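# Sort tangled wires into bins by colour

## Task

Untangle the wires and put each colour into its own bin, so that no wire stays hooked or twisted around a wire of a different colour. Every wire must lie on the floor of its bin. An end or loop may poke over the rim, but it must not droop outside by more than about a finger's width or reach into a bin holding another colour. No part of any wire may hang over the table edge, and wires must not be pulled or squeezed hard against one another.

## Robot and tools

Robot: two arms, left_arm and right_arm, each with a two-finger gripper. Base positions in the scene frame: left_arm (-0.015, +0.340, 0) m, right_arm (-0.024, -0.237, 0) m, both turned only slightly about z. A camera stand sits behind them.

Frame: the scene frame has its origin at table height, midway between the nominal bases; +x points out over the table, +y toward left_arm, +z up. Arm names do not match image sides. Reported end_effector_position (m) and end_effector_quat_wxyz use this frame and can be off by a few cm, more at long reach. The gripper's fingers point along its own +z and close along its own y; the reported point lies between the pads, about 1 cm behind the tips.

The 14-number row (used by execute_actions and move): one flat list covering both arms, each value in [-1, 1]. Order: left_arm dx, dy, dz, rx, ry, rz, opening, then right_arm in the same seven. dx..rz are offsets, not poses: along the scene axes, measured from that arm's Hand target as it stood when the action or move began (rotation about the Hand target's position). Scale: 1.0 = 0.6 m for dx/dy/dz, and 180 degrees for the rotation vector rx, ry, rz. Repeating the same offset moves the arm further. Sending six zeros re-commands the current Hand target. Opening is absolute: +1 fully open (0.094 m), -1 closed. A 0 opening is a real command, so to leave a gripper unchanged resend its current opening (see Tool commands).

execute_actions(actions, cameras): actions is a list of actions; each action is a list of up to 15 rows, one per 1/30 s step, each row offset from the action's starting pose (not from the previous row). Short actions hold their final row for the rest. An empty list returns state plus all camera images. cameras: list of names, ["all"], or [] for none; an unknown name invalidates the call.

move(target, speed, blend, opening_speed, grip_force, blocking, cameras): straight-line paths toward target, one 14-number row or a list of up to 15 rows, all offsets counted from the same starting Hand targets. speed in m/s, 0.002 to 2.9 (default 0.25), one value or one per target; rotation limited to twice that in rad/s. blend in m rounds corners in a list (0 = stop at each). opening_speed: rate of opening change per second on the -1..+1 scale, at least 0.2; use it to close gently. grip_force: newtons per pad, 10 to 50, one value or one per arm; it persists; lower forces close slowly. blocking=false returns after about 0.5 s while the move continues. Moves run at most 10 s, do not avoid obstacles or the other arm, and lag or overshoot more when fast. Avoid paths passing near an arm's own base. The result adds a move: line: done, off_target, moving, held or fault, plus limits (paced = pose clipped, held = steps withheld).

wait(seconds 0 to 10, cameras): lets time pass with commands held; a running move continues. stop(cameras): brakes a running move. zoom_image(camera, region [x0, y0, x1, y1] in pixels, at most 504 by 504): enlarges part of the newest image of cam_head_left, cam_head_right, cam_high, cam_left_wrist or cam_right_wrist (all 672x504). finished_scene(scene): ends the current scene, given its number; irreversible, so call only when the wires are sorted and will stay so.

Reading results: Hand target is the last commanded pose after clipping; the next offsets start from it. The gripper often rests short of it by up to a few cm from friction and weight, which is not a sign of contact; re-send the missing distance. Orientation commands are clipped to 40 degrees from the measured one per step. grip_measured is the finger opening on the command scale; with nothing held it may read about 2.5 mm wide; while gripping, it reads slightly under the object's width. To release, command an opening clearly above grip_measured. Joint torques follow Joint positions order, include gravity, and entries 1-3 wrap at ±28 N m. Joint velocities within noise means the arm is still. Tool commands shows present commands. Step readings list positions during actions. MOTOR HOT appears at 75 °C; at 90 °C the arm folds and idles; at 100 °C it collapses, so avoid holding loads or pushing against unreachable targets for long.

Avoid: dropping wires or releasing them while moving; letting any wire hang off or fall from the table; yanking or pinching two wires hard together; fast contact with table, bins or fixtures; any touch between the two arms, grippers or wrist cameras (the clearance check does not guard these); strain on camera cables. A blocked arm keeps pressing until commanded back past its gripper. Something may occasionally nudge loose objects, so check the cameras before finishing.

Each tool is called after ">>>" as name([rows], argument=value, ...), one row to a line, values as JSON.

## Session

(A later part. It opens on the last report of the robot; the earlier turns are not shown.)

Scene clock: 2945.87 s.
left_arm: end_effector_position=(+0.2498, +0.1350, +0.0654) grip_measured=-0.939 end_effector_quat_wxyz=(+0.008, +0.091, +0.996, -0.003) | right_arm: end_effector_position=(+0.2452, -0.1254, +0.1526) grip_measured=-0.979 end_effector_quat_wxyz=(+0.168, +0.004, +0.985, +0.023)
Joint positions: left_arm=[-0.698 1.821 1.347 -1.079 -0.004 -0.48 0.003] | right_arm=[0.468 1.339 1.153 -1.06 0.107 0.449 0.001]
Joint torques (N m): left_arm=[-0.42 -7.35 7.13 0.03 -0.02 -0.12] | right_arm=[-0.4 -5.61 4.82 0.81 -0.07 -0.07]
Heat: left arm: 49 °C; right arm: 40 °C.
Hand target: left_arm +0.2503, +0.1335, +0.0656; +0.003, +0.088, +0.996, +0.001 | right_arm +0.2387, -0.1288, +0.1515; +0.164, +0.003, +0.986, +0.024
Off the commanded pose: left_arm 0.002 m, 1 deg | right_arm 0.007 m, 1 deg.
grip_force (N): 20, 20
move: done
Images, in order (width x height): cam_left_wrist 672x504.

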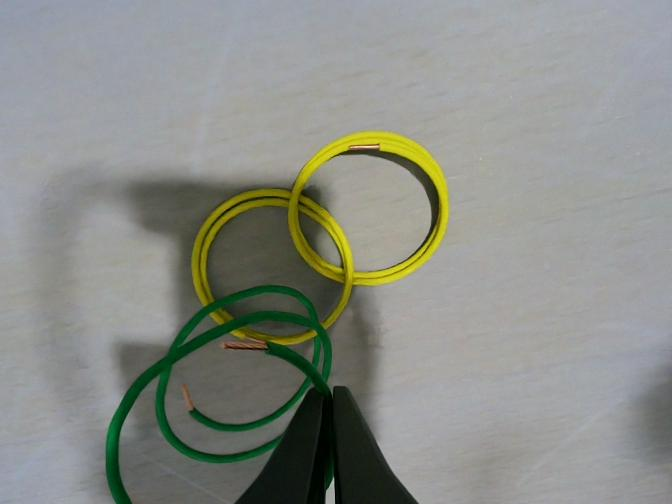

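>>> move([
  [0.04,0.0088,0.0,0,0,0.25,-1,0,0,0,0,0,0,-1],
  [0.0618,0.043,0.0,0,0,0.48,-1,0,0,0,0,0,0,-1],
  [0.05,0.08,0.0,0,0,0.48,-1,0,0,0,0,0,0,-1],
], speed=0.2, blend=[0.008,0.008,0], cameras=["cam_left_wrist","cam_right_wrist"])

>>> zoom_image(camera="cam_left_wrist", region=[130, 224, 410, 504])

Scene clock: 2965.27 s.
left_arm: end_effector_position=(+0.2836, +0.1779, +0.0610) grip_measured=-0.939 end_effector_quat_wxyz=(-0.002, -0.615, +0.788, +0.002) | right_arm: end_effector_position=(+0.2452, -0.1254, +0.1526) grip_measured=-0.979 end_effector_quat_wxyz=(+0.168, +0.004, +0.985, +0.023)
Joint positions: left_arm=[-0.533 1.865 1.385 -1.097 0.002 -1.824 0.003] | right_arm=[0.468 1.339 1.153 -1.06 0.107 0.449 0.001]
Joint torques (N m): left_arm=[0.02 -11.12 4.59 0.07 -0.06 -0.13] | right_arm=[-0.42 -5.61 4.81 0.81 -0.07 -0.07]
Heat: left arm: 48 °C; right arm: 40 °C.
Hand target: left_arm +0.2804, +0.1816, +0.0656; +0.002, -0.618, +0.786, +0.003 | right_arm +0.2387, -0.1288, +0.1515; +0.164, +0.003, +0.986, +0.024
Off the commanded pose: left_arm 0.007 m, 1 deg | right_arm 0.007 m, 1 deg.
grip_force (N): 20, 20
move: done
Images, in order (width x height): cam_left_wrist 672x504, cam_right_wrist 672x504.

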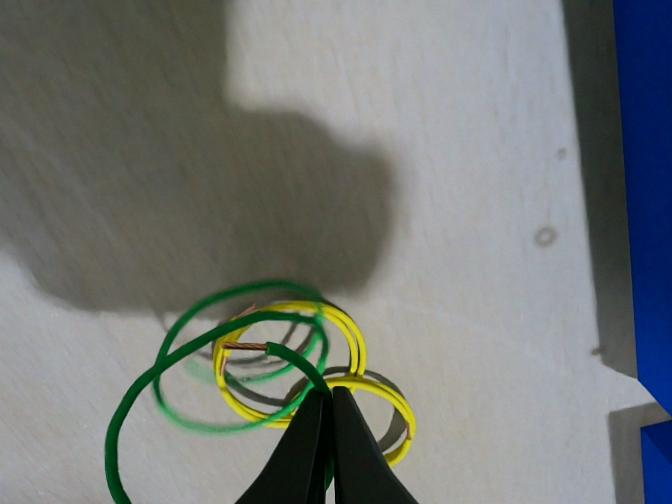

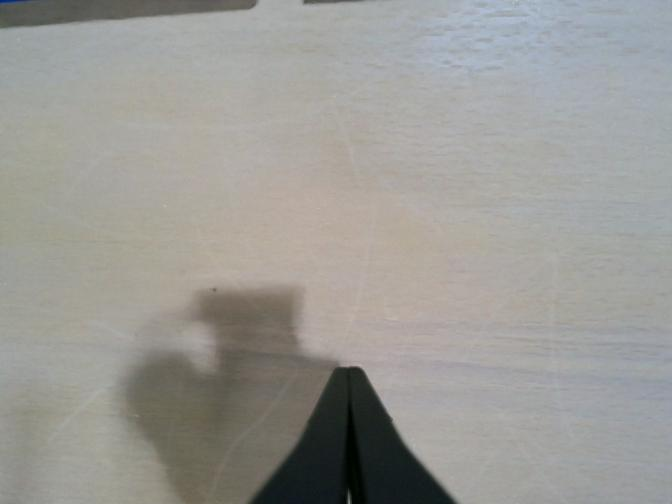

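Scaled by 1.800 from the camera's 672x504 image, which has a finer 960x720 frame.

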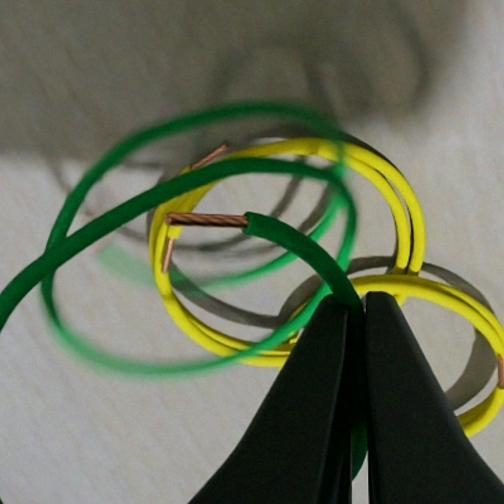

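>>> move(target=[-0.01,0.03,0.06,0,0,0,-1,0,0,0,0,0,0,-1], speed=0.06, cameras=["cam_left_wrist","cam_head_left","cam_high"])

>>> zoom_image(camera="cam_left_wrist", region=[100, 204, 400, 504])

Scene clock: 2974.67 s.
left_arm: end_effector_position=(+0.2738, +0.1957, +0.0915) grip_measured=-0.939 end_effector_quat_wxyz=(-0.004, -0.618, +0.786, +0.005) | right_arm: end_effector_position=(+0.2452, -0.1254, +0.1526) grip_measured=-0.979 end_effector_quat_wxyz=(+0.168, +0.004, +0.985, +0.023)
Joint positions: left_arm=[-0.499 1.786 1.409 -1.205 0.002 -1.796 0.003] | right_arm=[0.468 1.339 1.153 -1.06 0.107 0.449 0.001]
Joint torques (N m): left_arm=[0.62 -9.88 6.65 -0.05 -0.06 0.04] | right_arm=[-0.42 -5.61 4.83 0.81 -0.08 -0.07]
Heat: left arm: 48 °C; right arm: 40 °C.
Hand target: left_arm +0.2743, +0.1995, +0.1017; +0.002, -0.618, +0.786, +0.003 | right_arm +0.2387, -0.1288, +0.1515; +0.164, +0.003, +0.986, +0.024
Off the commanded pose: left_arm 0.011 m, 1 deg | right_arm 0.007 m, 1 deg.
grip_force (N): 20, 20
move: off_target (left_arm)
Images, in order (width x height): cam_head_left 672x504, cam_high 672x504, cam_left_wrist 672x504.

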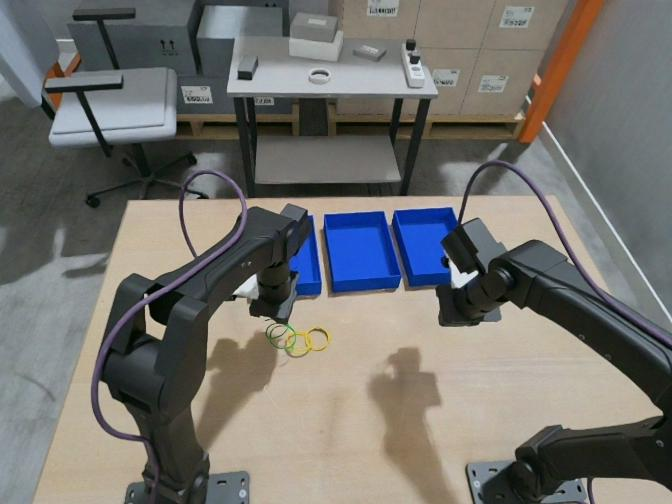

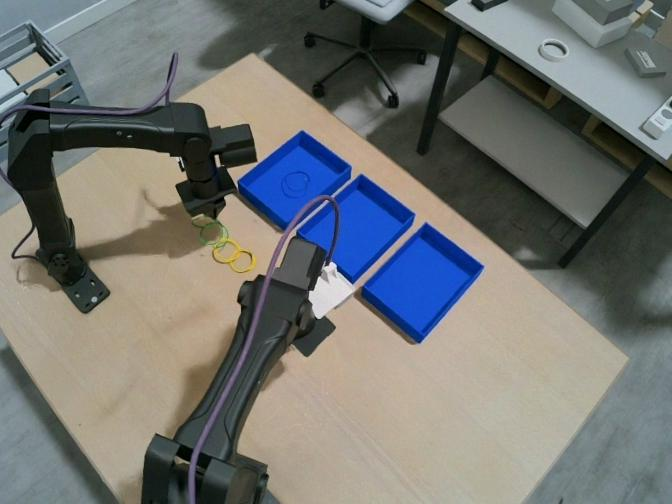

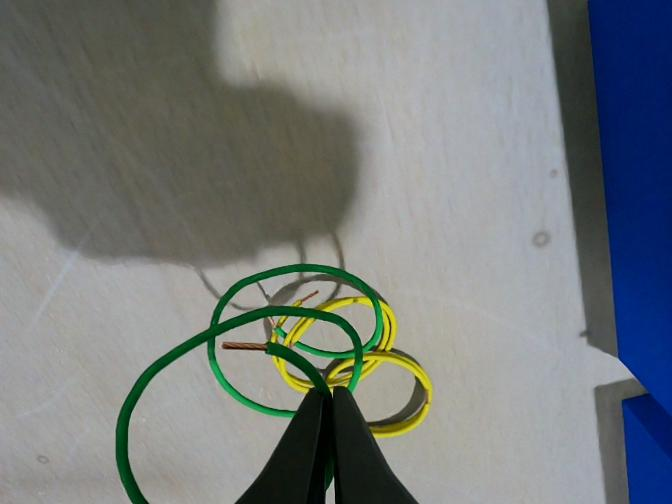

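Scaled by 1.680 from the camera's 672x504 image, which has a finer 960x720 frame.

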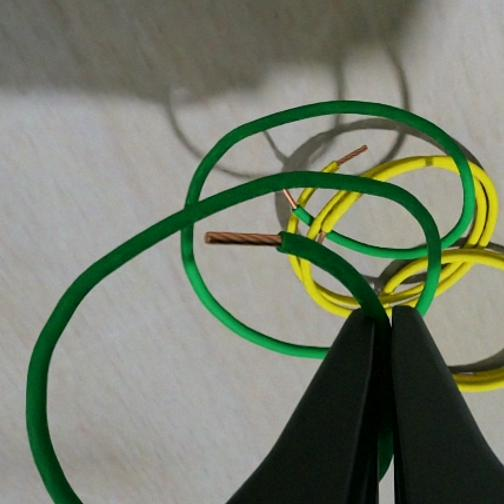

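>>> zoom_image(camera="cam_left_wrist", region=[250, 280, 400, 400])

Scaled by 3.360 from the camera's 672x504 image, which has a finer 960x720 frame.

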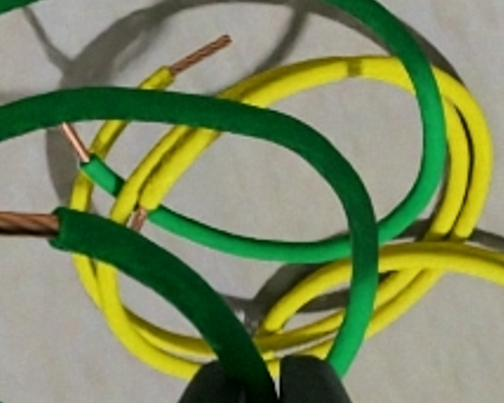

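>>> move(target=[0.08,-0.01,0.06,0,0,0,-1,0,0,0,0,0,0,-1], speed=0.06, cameras=["cam_left_wrist","cam_head_left"])

>>> zoom_image(camera="cam_left_wrist", region=[100, 204, 400, 504])

Scene clock: 3002.13 s.
left_arm: end_effector_position=(+0.3225, +0.1892, +0.1392) grip_measured=-0.939 end_effector_quat_wxyz=(+0.004, -0.618, +0.786, -0.011) | right_arm: end_effector_position=(+0.2452, -0.1254, +0.1526) grip_measured=-0.979 end_effector_quat_wxyz=(+0.168, +0.004, +0.985, +0.023)
Joint positions: left_arm=[-0.456 1.931 1.786 -1.402 0.002 -1.753 0.003] | right_arm=[0.468 1.339 1.153 -1.06 0.107 0.449 0.001]
Joint torques (N m): left_arm=[0.49 -8.2 7.01 -0.03 -0.05 0.02] | right_arm=[-0.42 -5.63 4.82 0.81 -0.07 -0.07]
Heat: left arm: 51 °C; right arm: 40 °C.
Hand target: left_arm +0.3224, +0.1935, +0.1377; +0.002, -0.618, +0.786, +0.003 | right_arm +0.2387, -0.1288, +0.1515; +0.164, +0.003, +0.986, +0.024
Off the commanded pose: left_arm 0.005 m, 2 deg | right_arm 0.007 m, 1 deg.
grip_force (N): 20, 20
move: done
Images, in order (width x height): cam_head_left 672x504, cam_left_wrist 672x504.

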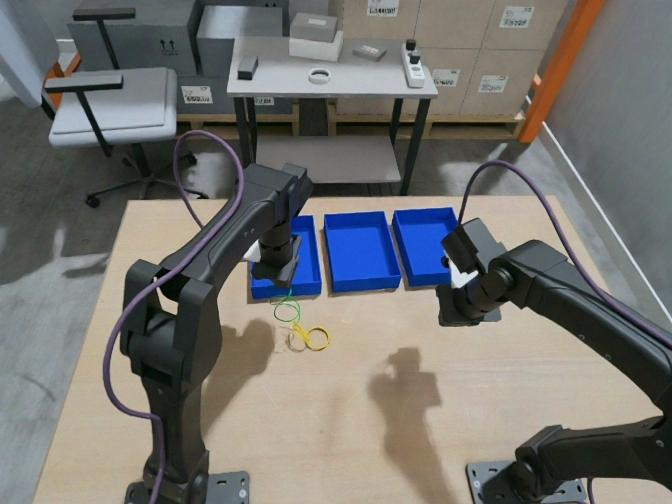

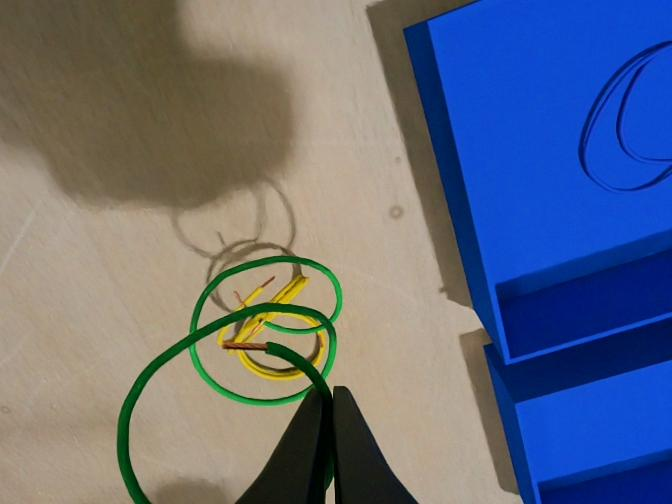

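Scaled by 1.680 from the camera's 672x504 image, which has a finer 960x720 frame.

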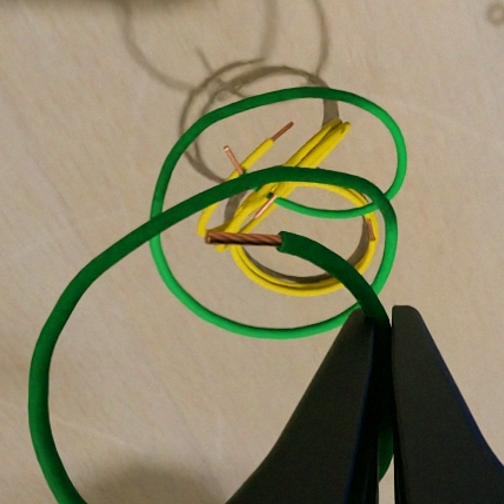

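>>> move(target=[-0.06,0.02,-0.13,0,0,0,-1,0,0,0,0,0,0,-1], speed=0.08, cameras=["cam_left_wrist"])

>>> zoom_image(camera="cam_left_wrist", region=[180, 254, 430, 504])

Scene clock: 3017.03 s.
left_arm: end_effector_position=(+0.2861, +0.2055, +0.0558) grip_measured=-0.939 end_effector_quat_wxyz=(-0.007, -0.618, +0.786, +0.010) | right_arm: end_effector_position=(+0.2452, -0.1254, +0.1526) grip_measured=-0.979 end_effector_quat_wxyz=(+0.168, +0.004, +0.985, +0.023)
Joint positions: left_arm=[-0.456 1.85 1.345 -1.089 0.002 -1.753 0.003] | right_arm=[0.468 1.339 1.153 -1.06 0.107 0.449 0.001]
Joint torques (N m): left_arm=[-0.39 -10.61 4.64 0.28 -0.06 -0.05] | right_arm=[-0.42 -5.63 4.83 0.81 -0.07 -0.07]
Heat: left arm: 49 °C; right arm: 40 °C.
Hand target: left_arm +0.2864, +0.2055, +0.0597; +0.002, -0.618, +0.786, +0.003 | right_arm +0.2387, -0.1288, +0.1515; +0.164, +0.003, +0.986, +0.024
Off the commanded pose: left_arm 0.004 m, 1 deg | right_arm 0.007 m, 1 deg.
grip_force (N): 20, 20
move: done
Images, in order (width x height): cam_left_wrist 672x504.

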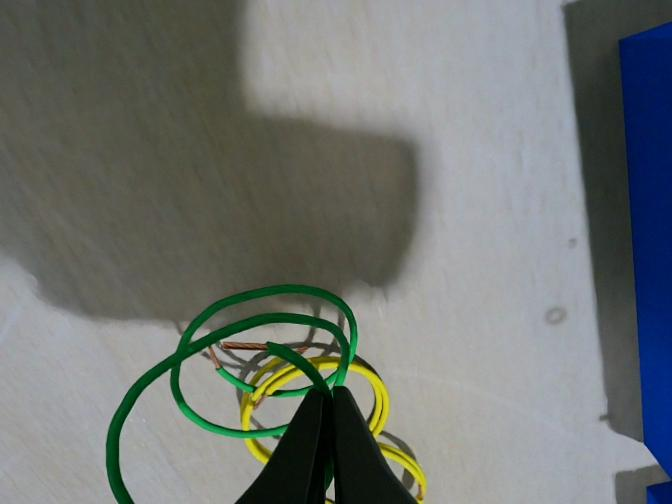

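Scaled by 2.016 from the camera's 672x504 image, which has a finer 960x720 frame.

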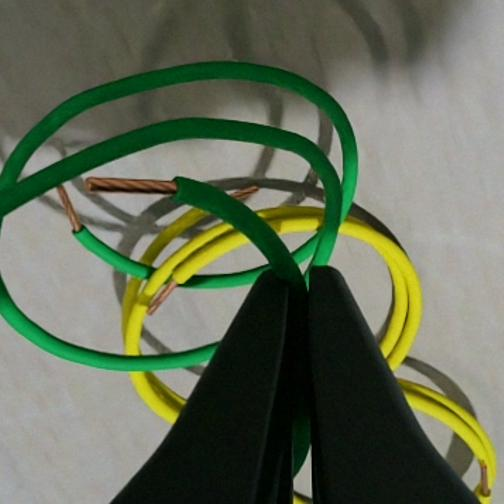

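>>> move(target=[0.06,0.01,0.0,0,0,0.09,-1,0,0,0,0,0,0,-1], speed=0.08, cameras=["cam_left_wrist"])

>>> zoom_image(camera="cam_left_wrist", region=[130, 254, 380, 504])

Scene clock: 3029.27 s.
left_arm: end_effector_position=(+0.3227, +0.2073, +0.0612) grip_measured=-0.939 end_effector_quat_wxyz=(-0.003, +0.715, -0.699, +0.011) | right_arm: end_effector_position=(+0.2452, -0.1254, +0.1526) grip_measured=-0.979 end_effector_quat_wxyz=(+0.168, +0.004, +0.985, +0.023)
Joint positions: left_arm=[-0.41 1.924 1.465 -1.089 0.002 -1.97 0.003] | right_arm=[0.468 1.339 1.153 -1.06 0.107 0.449 0.001]
Joint torques (N m): left_arm=[0.64 -8.1 6.97 -0.05 -0.07 -0.09] | right_arm=[-0.4 -5.61 4.83 0.81 -0.07 -0.07]
Heat: left arm: 48 °C; right arm: 40 °C.
Hand target: left_arm +0.3223, +0.2116, +0.0596; -0.002, +0.722, -0.691, -0.003 | right_arm +0.2387, -0.1288, +0.1515; +0.164, +0.003, +0.986, +0.024
Off the commanded pose: left_arm 0.004 m, 2 deg | right_arm 0.007 m, 1 deg.
grip_force (N): 20, 20
move: done
Images, in order (width x height): cam_left_wrist 672x504.

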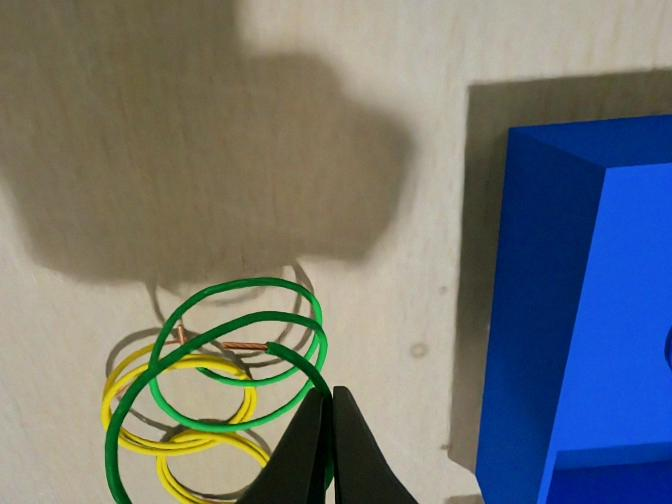

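Scaled by 2.016 from the camera's 672x504 image, which has a finer 960x720 frame.

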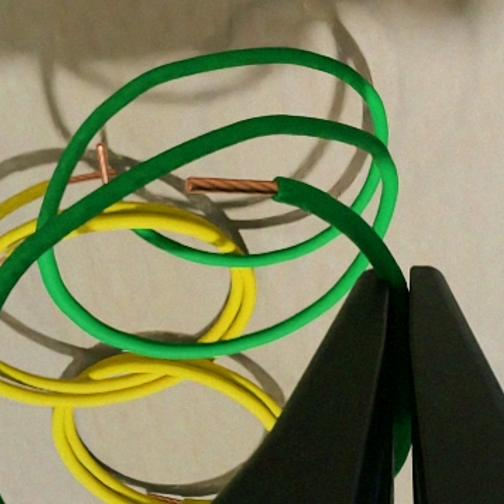

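>>> move(target=[0.03,-0.05,0.0,0,0,0,-1,0,0,0,0,0,0,-1], speed=0.08, cameras=["cam_left_wrist"])

>>> zoom_image(camera="cam_left_wrist", region=[80, 234, 350, 504])

Scene clock: 3039.10 s.
left_arm: end_effector_position=(+0.3423, +0.1802, +0.0622) grip_measured=-0.939 end_effector_quat_wxyz=(-0.003, +0.719, -0.695, +0.012) | right_arm: end_effector_position=(+0.2452, -0.1254, +0.1526) grip_measured=-0.979 end_effector_quat_wxyz=(+0.168, +0.004, +0.985, +0.023)
Joint positions: left_arm=[-0.456 2.03 1.62 -1.136 0.003 -2.025 0.003] | right_arm=[0.468 1.339 1.153 -1.06 0.107 0.449 0.001]
Joint torques (N m): left_arm=[-0.27 -9.01 6.83 -0.02 -0.05 -0.13] | right_arm=[-0.42 -5.63 4.82 0.81 -0.08 -0.07]
Heat: left arm: 48 °C; right arm: 40 °C.
Hand target: left_arm +0.3403, +0.1815, +0.0595; -0.002, +0.722, -0.692, -0.003 | right_arm +0.2387, -0.1288, +0.1515; +0.164, +0.003, +0.986, +0.024
Off the commanded pose: left_arm 0.003 m, 2 deg | right_arm 0.007 m, 1 deg.
grip_force (N): 20, 20
move: done
Images, in order (width x height): cam_left_wrist 672x504.

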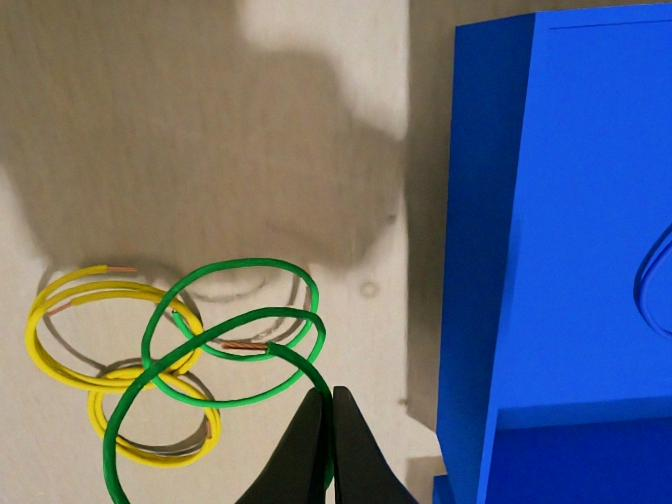

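Scaled by 1.867 from the camera's 672x504 image, which has a finer 960x720 frame.

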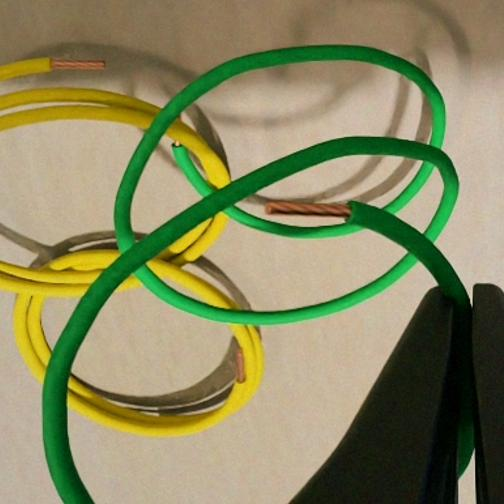

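>>> move([
  [0.01,-0.055,0.0,0,0,0,-1,0,0,0,0,0,0,-1],
  [0.01,-0.055,0.1,0,0,0,-1,0,0,0,0,0,0,-1],
], speed=0.08, cameras=["cam_left_wrist","cam_head_left"])

>>> zoom_image(camera="cam_left_wrist", region=[80, 234, 350, 504])

Scene clock: 3052.70 s.
left_arm: end_effector_position=(+0.3491, +0.1462, +0.1233) grip_measured=-0.939 end_effector_quat_wxyz=(-0.002, +0.718, -0.696, +0.014) | right_arm: end_effector_position=(+0.2452, -0.1254, +0.1526) grip_measured=-0.979 end_effector_quat_wxyz=(+0.168, +0.004, +0.985, +0.023)
Joint positions: left_arm=[-0.524 2.108 1.98 -1.414 0.003 -2.093 0.003] | right_arm=[0.468 1.339 1.153 -1.06 0.107 0.449 0.001]
Joint torques (N m): left_arm=[-0.23 -9.62 6.49 -0.09 -0.01 -0.17] | right_arm=[-0.42 -5.61 4.83 0.81 -0.07 -0.07]
Heat: left arm: 50 °C; right arm: 40 °C.
Hand target: left_arm +0.3463, +0.1486, +0.1196; -0.002, +0.722, -0.691, -0.003 | right_arm +0.2387, -0.1288, +0.1515; +0.164, +0.003, +0.986, +0.024
Off the commanded pose: left_arm 0.005 m, 2 deg | right_arm 0.007 m, 1 deg.
grip_force (N): 20, 20
move: done
Images, in order (width x height): cam_head_left 672x504, cam_left_wrist 672x504.

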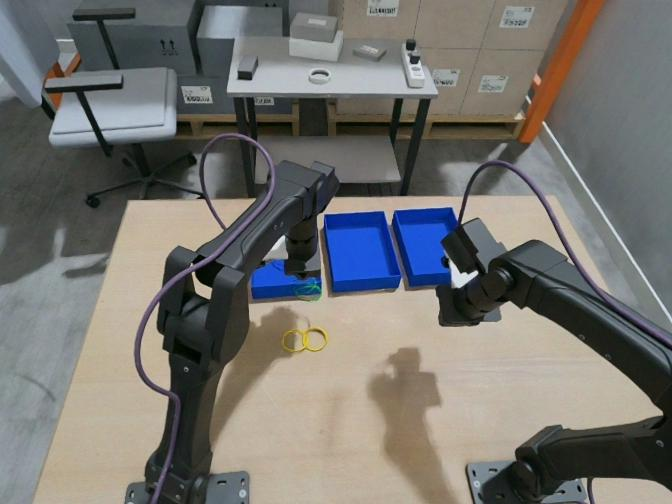

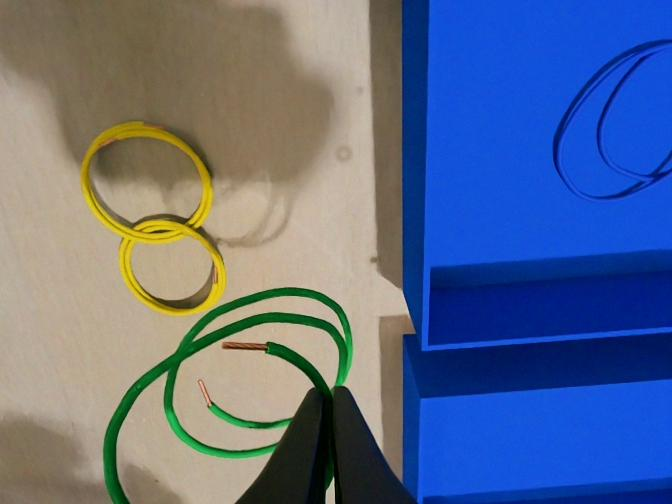

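Scaled by 1.867 from the camera's 672x504 image, which has a finer 960x720 frame.

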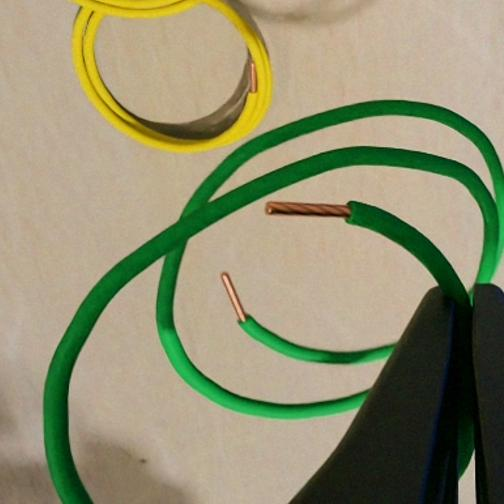

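>>> move([
  [0,0,0.1,0,0,-0.3,-1,-0.05,-0.2,0,0,0,0,-1],
  [0.09,-0.17,0.1,0,0,-0.8,-1,-0.05,-0.2,0,0,0,0,-1],
], speed=0.3, cameras=["cam_left_wrist","cam_head_left","cam_high"])

Scene clock: 3072.13 s.
left_arm: end_effector_position=(+0.4017, +0.0486, +0.1862) grip_measured=-0.939 end_effector_quat_wxyz=(+0.153, +0.421, +0.894, -0.030) | right_arm: end_effector_position=(+0.2151, -0.2503, +0.1538) grip_measured=-0.979 end_effector_quat_wxyz=(+0.167, +0.004, +0.986, +0.018)
Joint positions: left_arm=[-0.644 2.395 2.682 -1.546 0.007 0.27 0.003] | right_arm=[-0.1 1.131 1.022 -1.131 -0.071 -0.091 0.001]
Joint velocities: left_arm=[-0.002 -0.002 -0.017 -0.022 -0.154 0.022 0] | right_arm=[within noise]
Joint torques (N m): left_arm=[-0.57 -11.1 6.71 0.53 -0.01 0.1] | right_arm=[-0.53 -3.47 4.85 0.83 -0.26 -0.08]
Heat: left arm: 49 °C; right arm: 40 °C.
Hand target: left_arm +0.4003, +0.0466, +0.1798; +0.004, +0.434, +0.901, -0.001 | right_arm +0.2088, -0.2487, +0.1515; +0.164, +0.003, +0.986, +0.025
Off the commanded pose: left_arm 0.007 m, 18 deg | right_arm 0.007 m, 1 deg.
joint sent to its limit (left arm) — joint 4 (wrist pitch), lower limit. The joint targets are off in orientation, not in position.
grip_force (N): 20, 20
move: off_target (left_arm)
Images, in order (width x height): cam_head_left 672x504, cam_high 672x504, cam_left_wrist 672x504.

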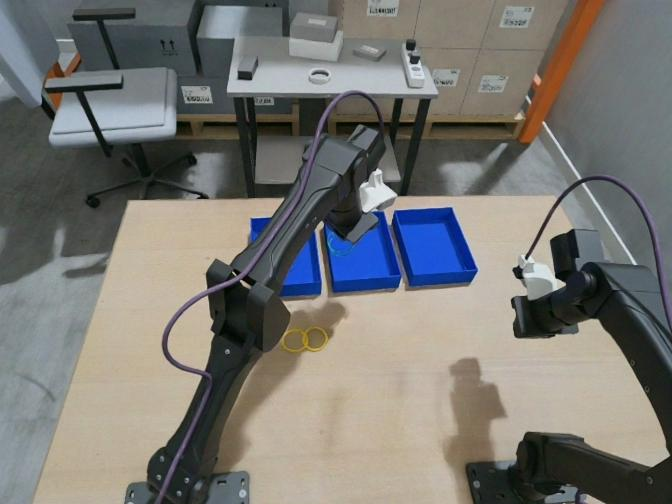

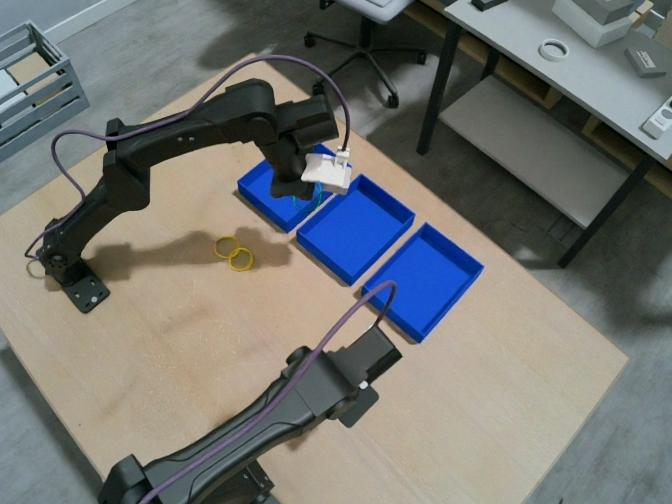

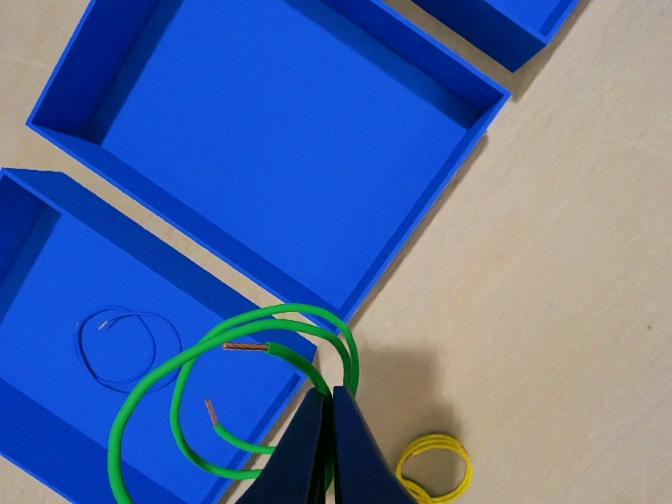

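>>> move([
  [0.015,-0.115,0,0,0,0,-1,0,0,0,0,0,0,-1],
  [0.03,-0.115,-0.16,0,0,0,-1,0,0,0,0,0,0,-1],
], speed=0.15, cameras=["cam_left_wrist","cam_head_left"])

Scene clock: 3087.30 s.
left_arm: end_effector_position=(+0.4112, -0.0209, +0.0893) grip_measured=-0.939 end_effector_quat_wxyz=(+0.133, +0.433, +0.891, -0.033) | right_arm: end_effector_position=(+0.2151, -0.2503, +0.1538) grip_measured=-0.979 end_effector_quat_wxyz=(+0.167, +0.004, +0.986, +0.018)
Joint positions: left_arm=[-0.74 2.693 2.849 -1.451 -0.004 0.201 0.003] | right_arm=[-0.1 1.131 1.022 -1.131 -0.071 -0.091 0.001]
Joint torques (N m): left_arm=[0.84 -13.05 6.64 0.85 0.02 -0.01] | right_arm=[-0.54 -3.47 4.86 0.82 -0.26 -0.08]
Heat: left arm: 49 °C; right arm: 40 °C.
Hand target: left_arm +0.4183, -0.0223, +0.0837; +0.003, +0.434, +0.901, -0.001 | right_arm +0.2088, -0.2487, +0.1515; +0.164, +0.003, +0.986, +0.025
Off the commanded pose: left_arm 0.009 m, 15 deg | right_arm 0.007 m, 1 deg.
elbow stopped short (left arm): the move would have taken joint 3 (elbow) straighter than the controller allows.
grip_force (N): 20, 20
move: off_target (left_arm)
Images, in order (width x height): cam_head_left 672x504, cam_left_wrist 672x504.

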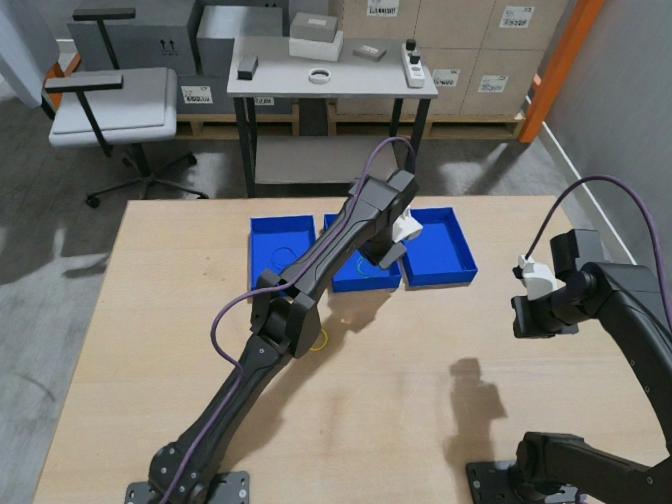

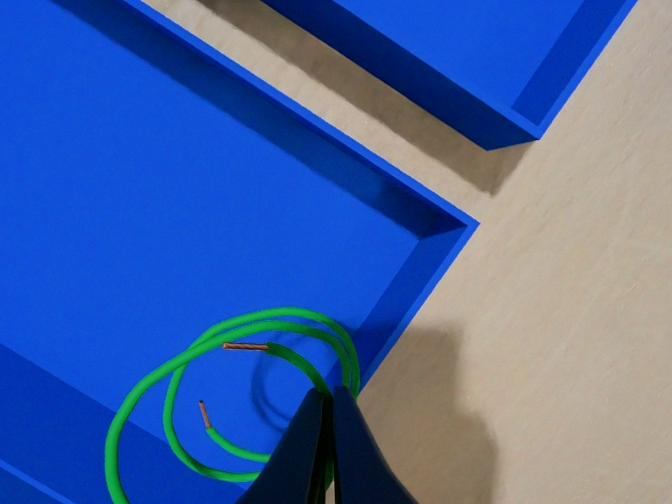

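>>> move([
  [0.025,-0.005,-0.07,0,0,0,-1,0,0,0,0,0,0,-1],
], speed=0.1, cameras=["cam_left_wrist"])

Scene clock: 3106.90 s.
left_arm: end_effector_position=(+0.4267, -0.0243, +0.0498) grip_measured=-0.939 end_effector_quat_wxyz=(+0.131, +0.429, +0.894, -0.031) | right_arm: end_effector_position=(+0.2151, -0.2503, +0.1538) grip_measured=-0.979 end_effector_quat_wxyz=(+0.167, +0.004, +0.986, +0.018)
Joint positions: left_arm=[-0.727 2.775 2.849 -1.376 -0.004 0.203 0.003] | right_arm=[-0.1 1.131 1.022 -1.131 -0.071 -0.091 0.001]
Joint torques (N m): left_arm=[0.58 -13.19 6.79 0.89 0.06 0.08] | right_arm=[-0.53 -3.47 4.86 0.83 -0.26 -0.08]
Motor temperatures (°C): left_arm=[33 52 49 33 31 33 35] | right_arm=[31 36 40 37 34 32 35]
Heat: left arm: 52 °C; right arm: 40 °C.
Hand target: left_arm +0.4332, -0.0255, +0.0417; +0.004, +0.435, +0.901, -0.001 | right_arm +0.2088, -0.2487, +0.1515; +0.164, +0.003, +0.986, +0.025
Off the commanded pose: left_arm 0.011 m, 15 deg | right_arm 0.007 m, 1 deg.
elbow stopped short (left arm): the move would have taken joint 3 (elbow) straighter than the controller allows.
grip_force (N): 20, 20
move: off_target (left_arm)
Images, in order (width x height): cam_left_wrist 672x504.

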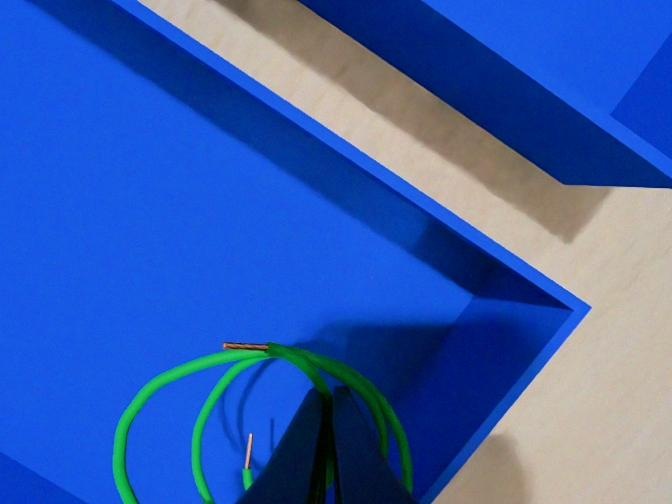

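>>> move([
  [0.015,-0.005,-0.035,0,0,0,-1,0,0,0,0,0,0,-1],
  [0.015,-0.005,-0.035,0,0,0,-0.6,0,0,0,0,0,0,-1],
  [0.0,-0.005,0.12,0,0,0,-0.6,0,0,0,0,0,0,-1],
  [-0.1,-0.005,0.15,0,0,0,-0.6,0,0,0,0,0,0,-1],
], speed=0.1, opening_speed=0.5, cameras=["cam_left_wrist","cam_head_left","cam_high"])

Scene clock: 3125.03 s.
left_arm: end_effector_position=(+0.3774, -0.0276, +0.1107) grip_measured=-0.603 end_effector_quat_wxyz=(+0.113, +0.433, +0.894, -0.034) | right_arm: end_effector_position=(+0.2151, -0.2503, +0.1538) grip_measured=-0.979 end_effector_quat_wxyz=(+0.167, +0.004, +0.986, +0.018)
Joint positions: left_arm=[-0.79 2.642 2.849 -1.541 -0.004 0.147 0.019] | right_arm=[-0.1 1.131 1.022 -1.131 -0.071 -0.091 0.001]
Joint torques (N m): left_arm=[-0.68 -17.17 6.48 0.44 0.02 -0.07] | right_arm=[-0.53 -3.48 4.85 0.82 -0.26 -0.08]
Motor temperatures (°C): left_arm=[33 57 50 33 31 33 35] | right_arm=[31 36 40 37 34 32 35]
Heat: left arm: 57 °C; right arm: 40 °C.
Hand target: left_arm +0.3732, -0.0285, +0.1316; +0.003, +0.435, +0.901, -0.001 | right_arm +0.2088, -0.2487, +0.1515; +0.164, +0.003, +0.986, +0.025
Off the commanded pose: left_arm 0.021 m, 13 deg | right_arm 0.007 m, 1 deg.
elbow stopped short (left arm): the move would have taken joint 3 (elbow) straighter than the controller allows.
grip_force (N): 20, 20
move: off_target (left_arm); target 2's new opening was sent with left_arm's hand 0.011 m and 16 deg from that target
Images, in order (width x height): cam_head_left 672x504, cam_high 672x504, cam_left_wrist 672x504.

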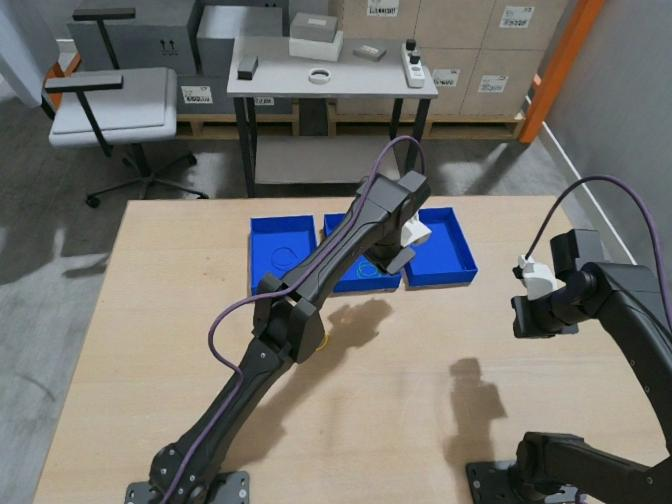

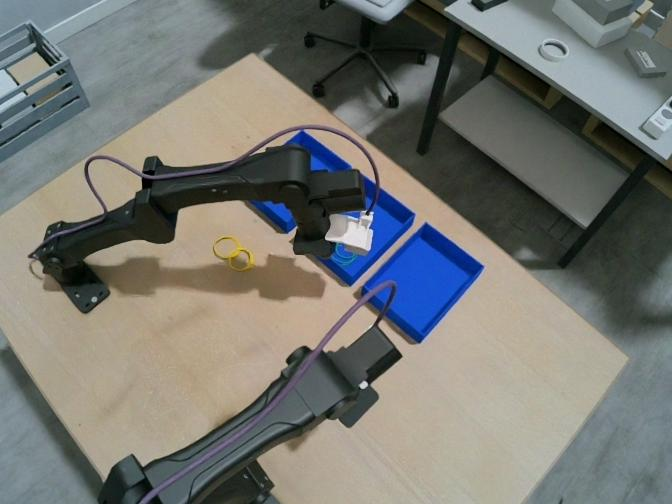

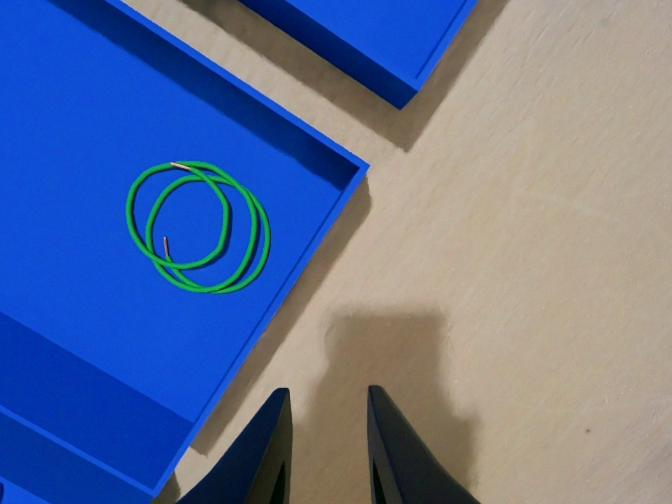

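>>> move([
  [-0.15,0.3,0.1,0,0,0,-0.6,0,0,0,0,0,0,-1],
  [-0.2,0.7,0.1,0,0,0.25,-0.6,0.02,0.2,0,0,0,0,-0.3],
  [-0.2,0.7,0.1,0,0,0.25,-0.6,0.03,0.5,0,0,0,0,-0.3],
], speed=0.35, blend=[0.05,0.05,0], cameras=["cam_right_wrist","cam_head_left"])

Scene clock: 3140.97 s.
left_arm: end_effector_position=(+0.2587, +0.3933, +0.1891) grip_measured=-0.603 end_effector_quat_wxyz=(+0.004, +0.051, +0.999, +0.003) | right_arm: end_effector_position=(+0.2199, +0.0496, +0.1461) grip_measured=-0.301 end_effector_quat_wxyz=(+0.154, -0.003, +0.988, +0.028)
Joint positions: left_arm=[0.151 1.614 1.603 -1.551 -0.004 0.289 0.019] | right_arm=[0.98 1.752 1.543 -1.136 0.22 0.937 0.033]
Joint torques (N m): left_arm=[0.1 -8.14 4.72 0.1 0.05 0.06] | right_arm=[-0.17 -6.34 9.03 0.58 0.33 0.07]
Motor temperatures (°C): left_arm=[33 56 49 33 31 33 35] | right_arm=[31 36 41 37 34 32 34]
Heat: left arm: 56 °C; right arm: 41 °C.
Hand target: left_arm +0.2532, +0.3915, +0.1916; +0.003, +0.057, +0.998, +0.001 | right_arm +0.2268, +0.0513, +0.1516; +0.164, +0.003, +0.986, +0.025
Off the commanded pose: left_arm 0.006 m, 1 deg | right_arm 0.009 m, 1 deg.
grip_force (N): 20, 20
move: done; blend cut to 0 m at target 2; target 2's new opening was sent with right_arm's hand 0.015 m and 2 deg from that target
Images, in order (width x height): cam_head_left 672x504, cam_right_wrist 672x504.

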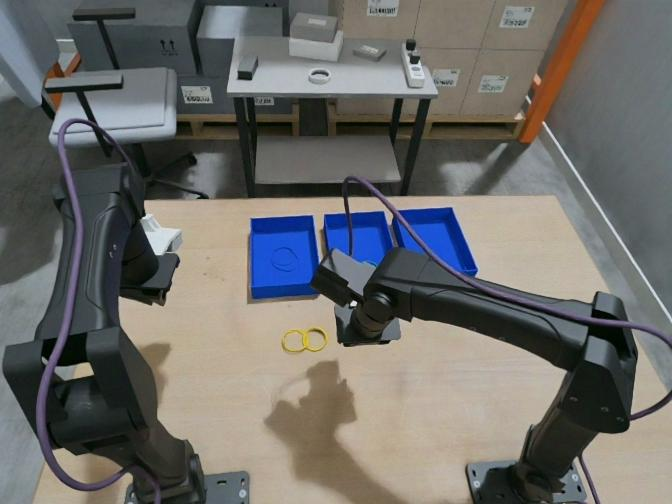

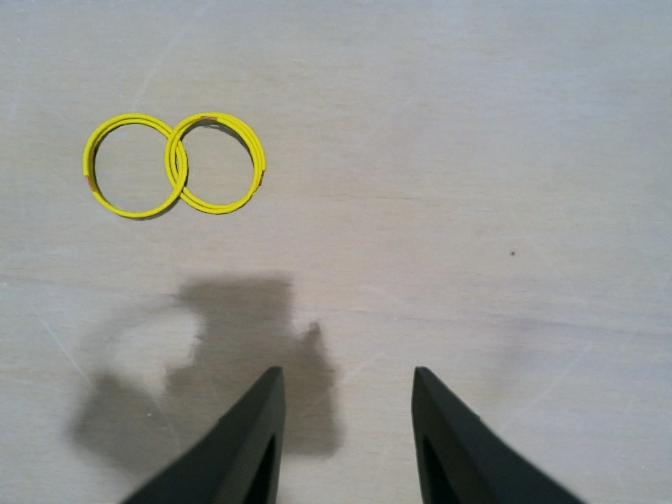

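>>> move(target=[0,0,0,0,0,0,-0.6,0.075,0.157,-0.13,0,0,0,-0.3], speed=0.25, cameras=["cam_right_wrist"])

Scene clock: 3153.30 s.
left_arm: end_effector_position=(+0.2587, +0.3933, +0.1891) grip_measured=-0.603 end_effector_quat_wxyz=(+0.004, +0.051, +0.999, +0.003) | right_arm: end_effector_position=(+0.2660, +0.1398, +0.0703) grip_measured=-0.301 end_effector_quat_wxyz=(+0.151, +0.000, +0.988, +0.024)
Joint positions: left_arm=[0.151 1.614 1.603 -1.551 -0.004 0.289 0.019] | right_arm=[1.011 2.186 1.853 -1.03 0.228 0.975 0.033]
Joint torques (N m): left_arm=[-0.02 -8.08 4.88 0.07 0.05 0.08] | right_arm=[0.36 -9.87 8.8 0.68 0.33 0.07]
Heat: left arm: 54 °C; right arm: 42 °C.
Hand target: left_arm +0.2532, +0.3915, +0.1916; +0.003, +0.057, +0.998, +0.001 | right_arm +0.2717, +0.1455, +0.0734; +0.164, +0.003, +0.986, +0.025
Off the commanded pose: left_arm 0.006 m, 1 deg | right_arm 0.009 m, 2 deg.
grip_force (N): 20, 20
move: done
Images, in order (width x height): cam_right_wrist 672x504.

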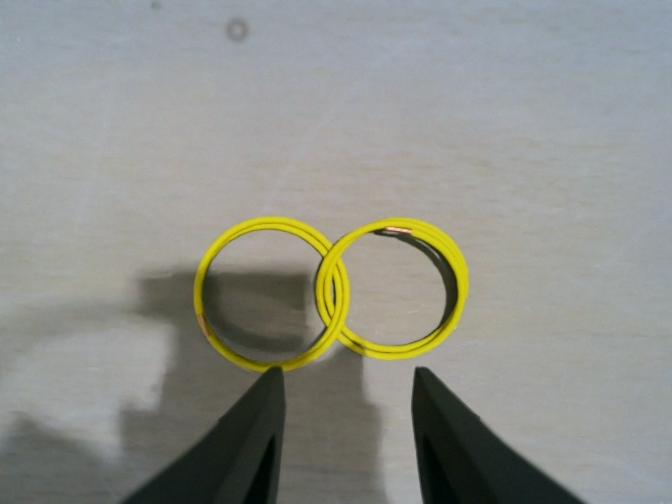

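>>> move([
  [0,0,0,0,0,0,-0.6,0.0,0.004,-0.05,0,0,0,-0.3],
], speed=0.12, cameras=["cam_right_wrist"])

Scene clock: 3160.03 s.
left_arm: end_effector_position=(+0.2587, +0.3933, +0.1891) grip_measured=-0.603 end_effector_quat_wxyz=(+0.004, +0.051, +0.999, +0.003) | right_arm: end_effector_position=(+0.2728, +0.1501, +0.0556) grip_measured=-0.301 end_effector_quat_wxyz=(+0.162, +0.003, +0.986, +0.039)
Joint positions: left_arm=[0.151 1.614 1.603 -1.551 -0.004 0.289 0.019] | right_arm=[1.011 2.209 1.824 -0.94 0.229 0.978 0.033]
Joint torques (N m): left_arm=[-0.08 -7.98 4.72 0.11 0.05 0.07] | right_arm=[0.58 -9.84 4.97 0.86 0.34 0.07]
Heat: left arm: 53 °C; right arm: 43 °C.
Hand target: left_arm +0.2532, +0.3915, +0.1916; +0.003, +0.057, +0.998, +0.001 | right_arm +0.2717, +0.1479, +0.0434; +0.164, +0.003, +0.986, +0.025
Off the commanded pose: left_arm 0.006 m, 1 deg | right_arm 0.012 m, 2 deg.
grip_force (N): 20, 20
move: off_target (right_arm)
Images, in order (width x height): cam_right_wrist 672x504.

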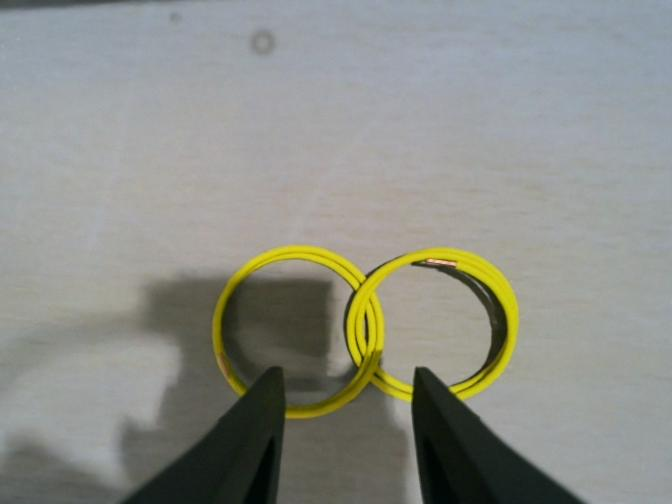

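>>> move(target=[0,0,0,0,0,0,-0.6,0.0,-0.005,-0.05,0,0,0,-0.3], speed=0.1, cameras=["cam_right_wrist"])

Scene clock: 3202.57 s.
left_arm: end_effector_position=(+0.2587, +0.3933, +0.1891) grip_measured=-0.603 end_effector_quat_wxyz=(+0.004, +0.051, +0.999, +0.003) | right_arm: end_effector_position=(+0.2721, +0.1489, +0.0259) grip_measured=-0.301 end_effector_quat_wxyz=(+0.162, +0.004, +0.986, +0.039)
Joint positions: left_arm=[0.151 1.614 1.603 -1.551 -0.004 0.289 0.019] | right_arm=[1.011 2.227 1.732 -0.83 0.23 0.978 0.033]
Joint torques (N m): left_arm=[0.14 -8.06 4.77 0.09 0.04 0.08] | right_arm=[0.29 -9.83 4.83 0.88 0.33 0.03]
Motor temperatures (°C): left_arm=[33 49 49 32 31 33 35] | right_arm=[31 39 41 36 34 32 34]
Heat: left arm: 49 °C; right arm: 41 °C.
Hand target: left_arm +0.2532, +0.3915, +0.1916; +0.003, +0.057, +0.998, +0.001 | right_arm +0.2717, +0.1449, +0.0135; +0.164, +0.003, +0.986, +0.025
Off the commanded pose: left_arm 0.006 m, 1 deg | right_arm 0.013 m, 2 deg.
grip_force (N): 20, 20
move: off_target (right_arm)
Images, in order (width x height): cam_right_wrist 672x504.

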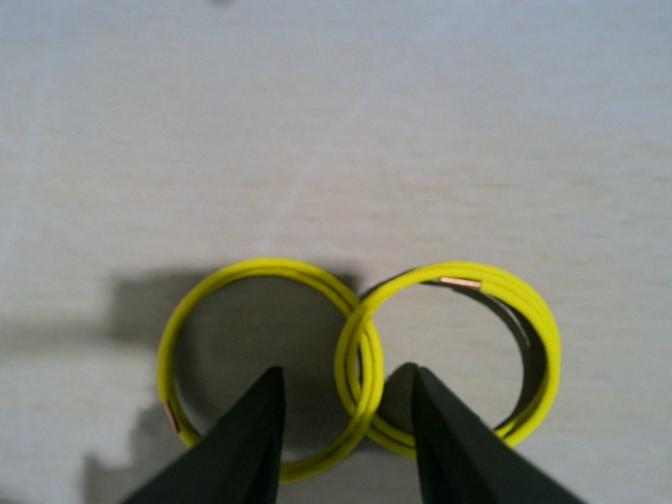

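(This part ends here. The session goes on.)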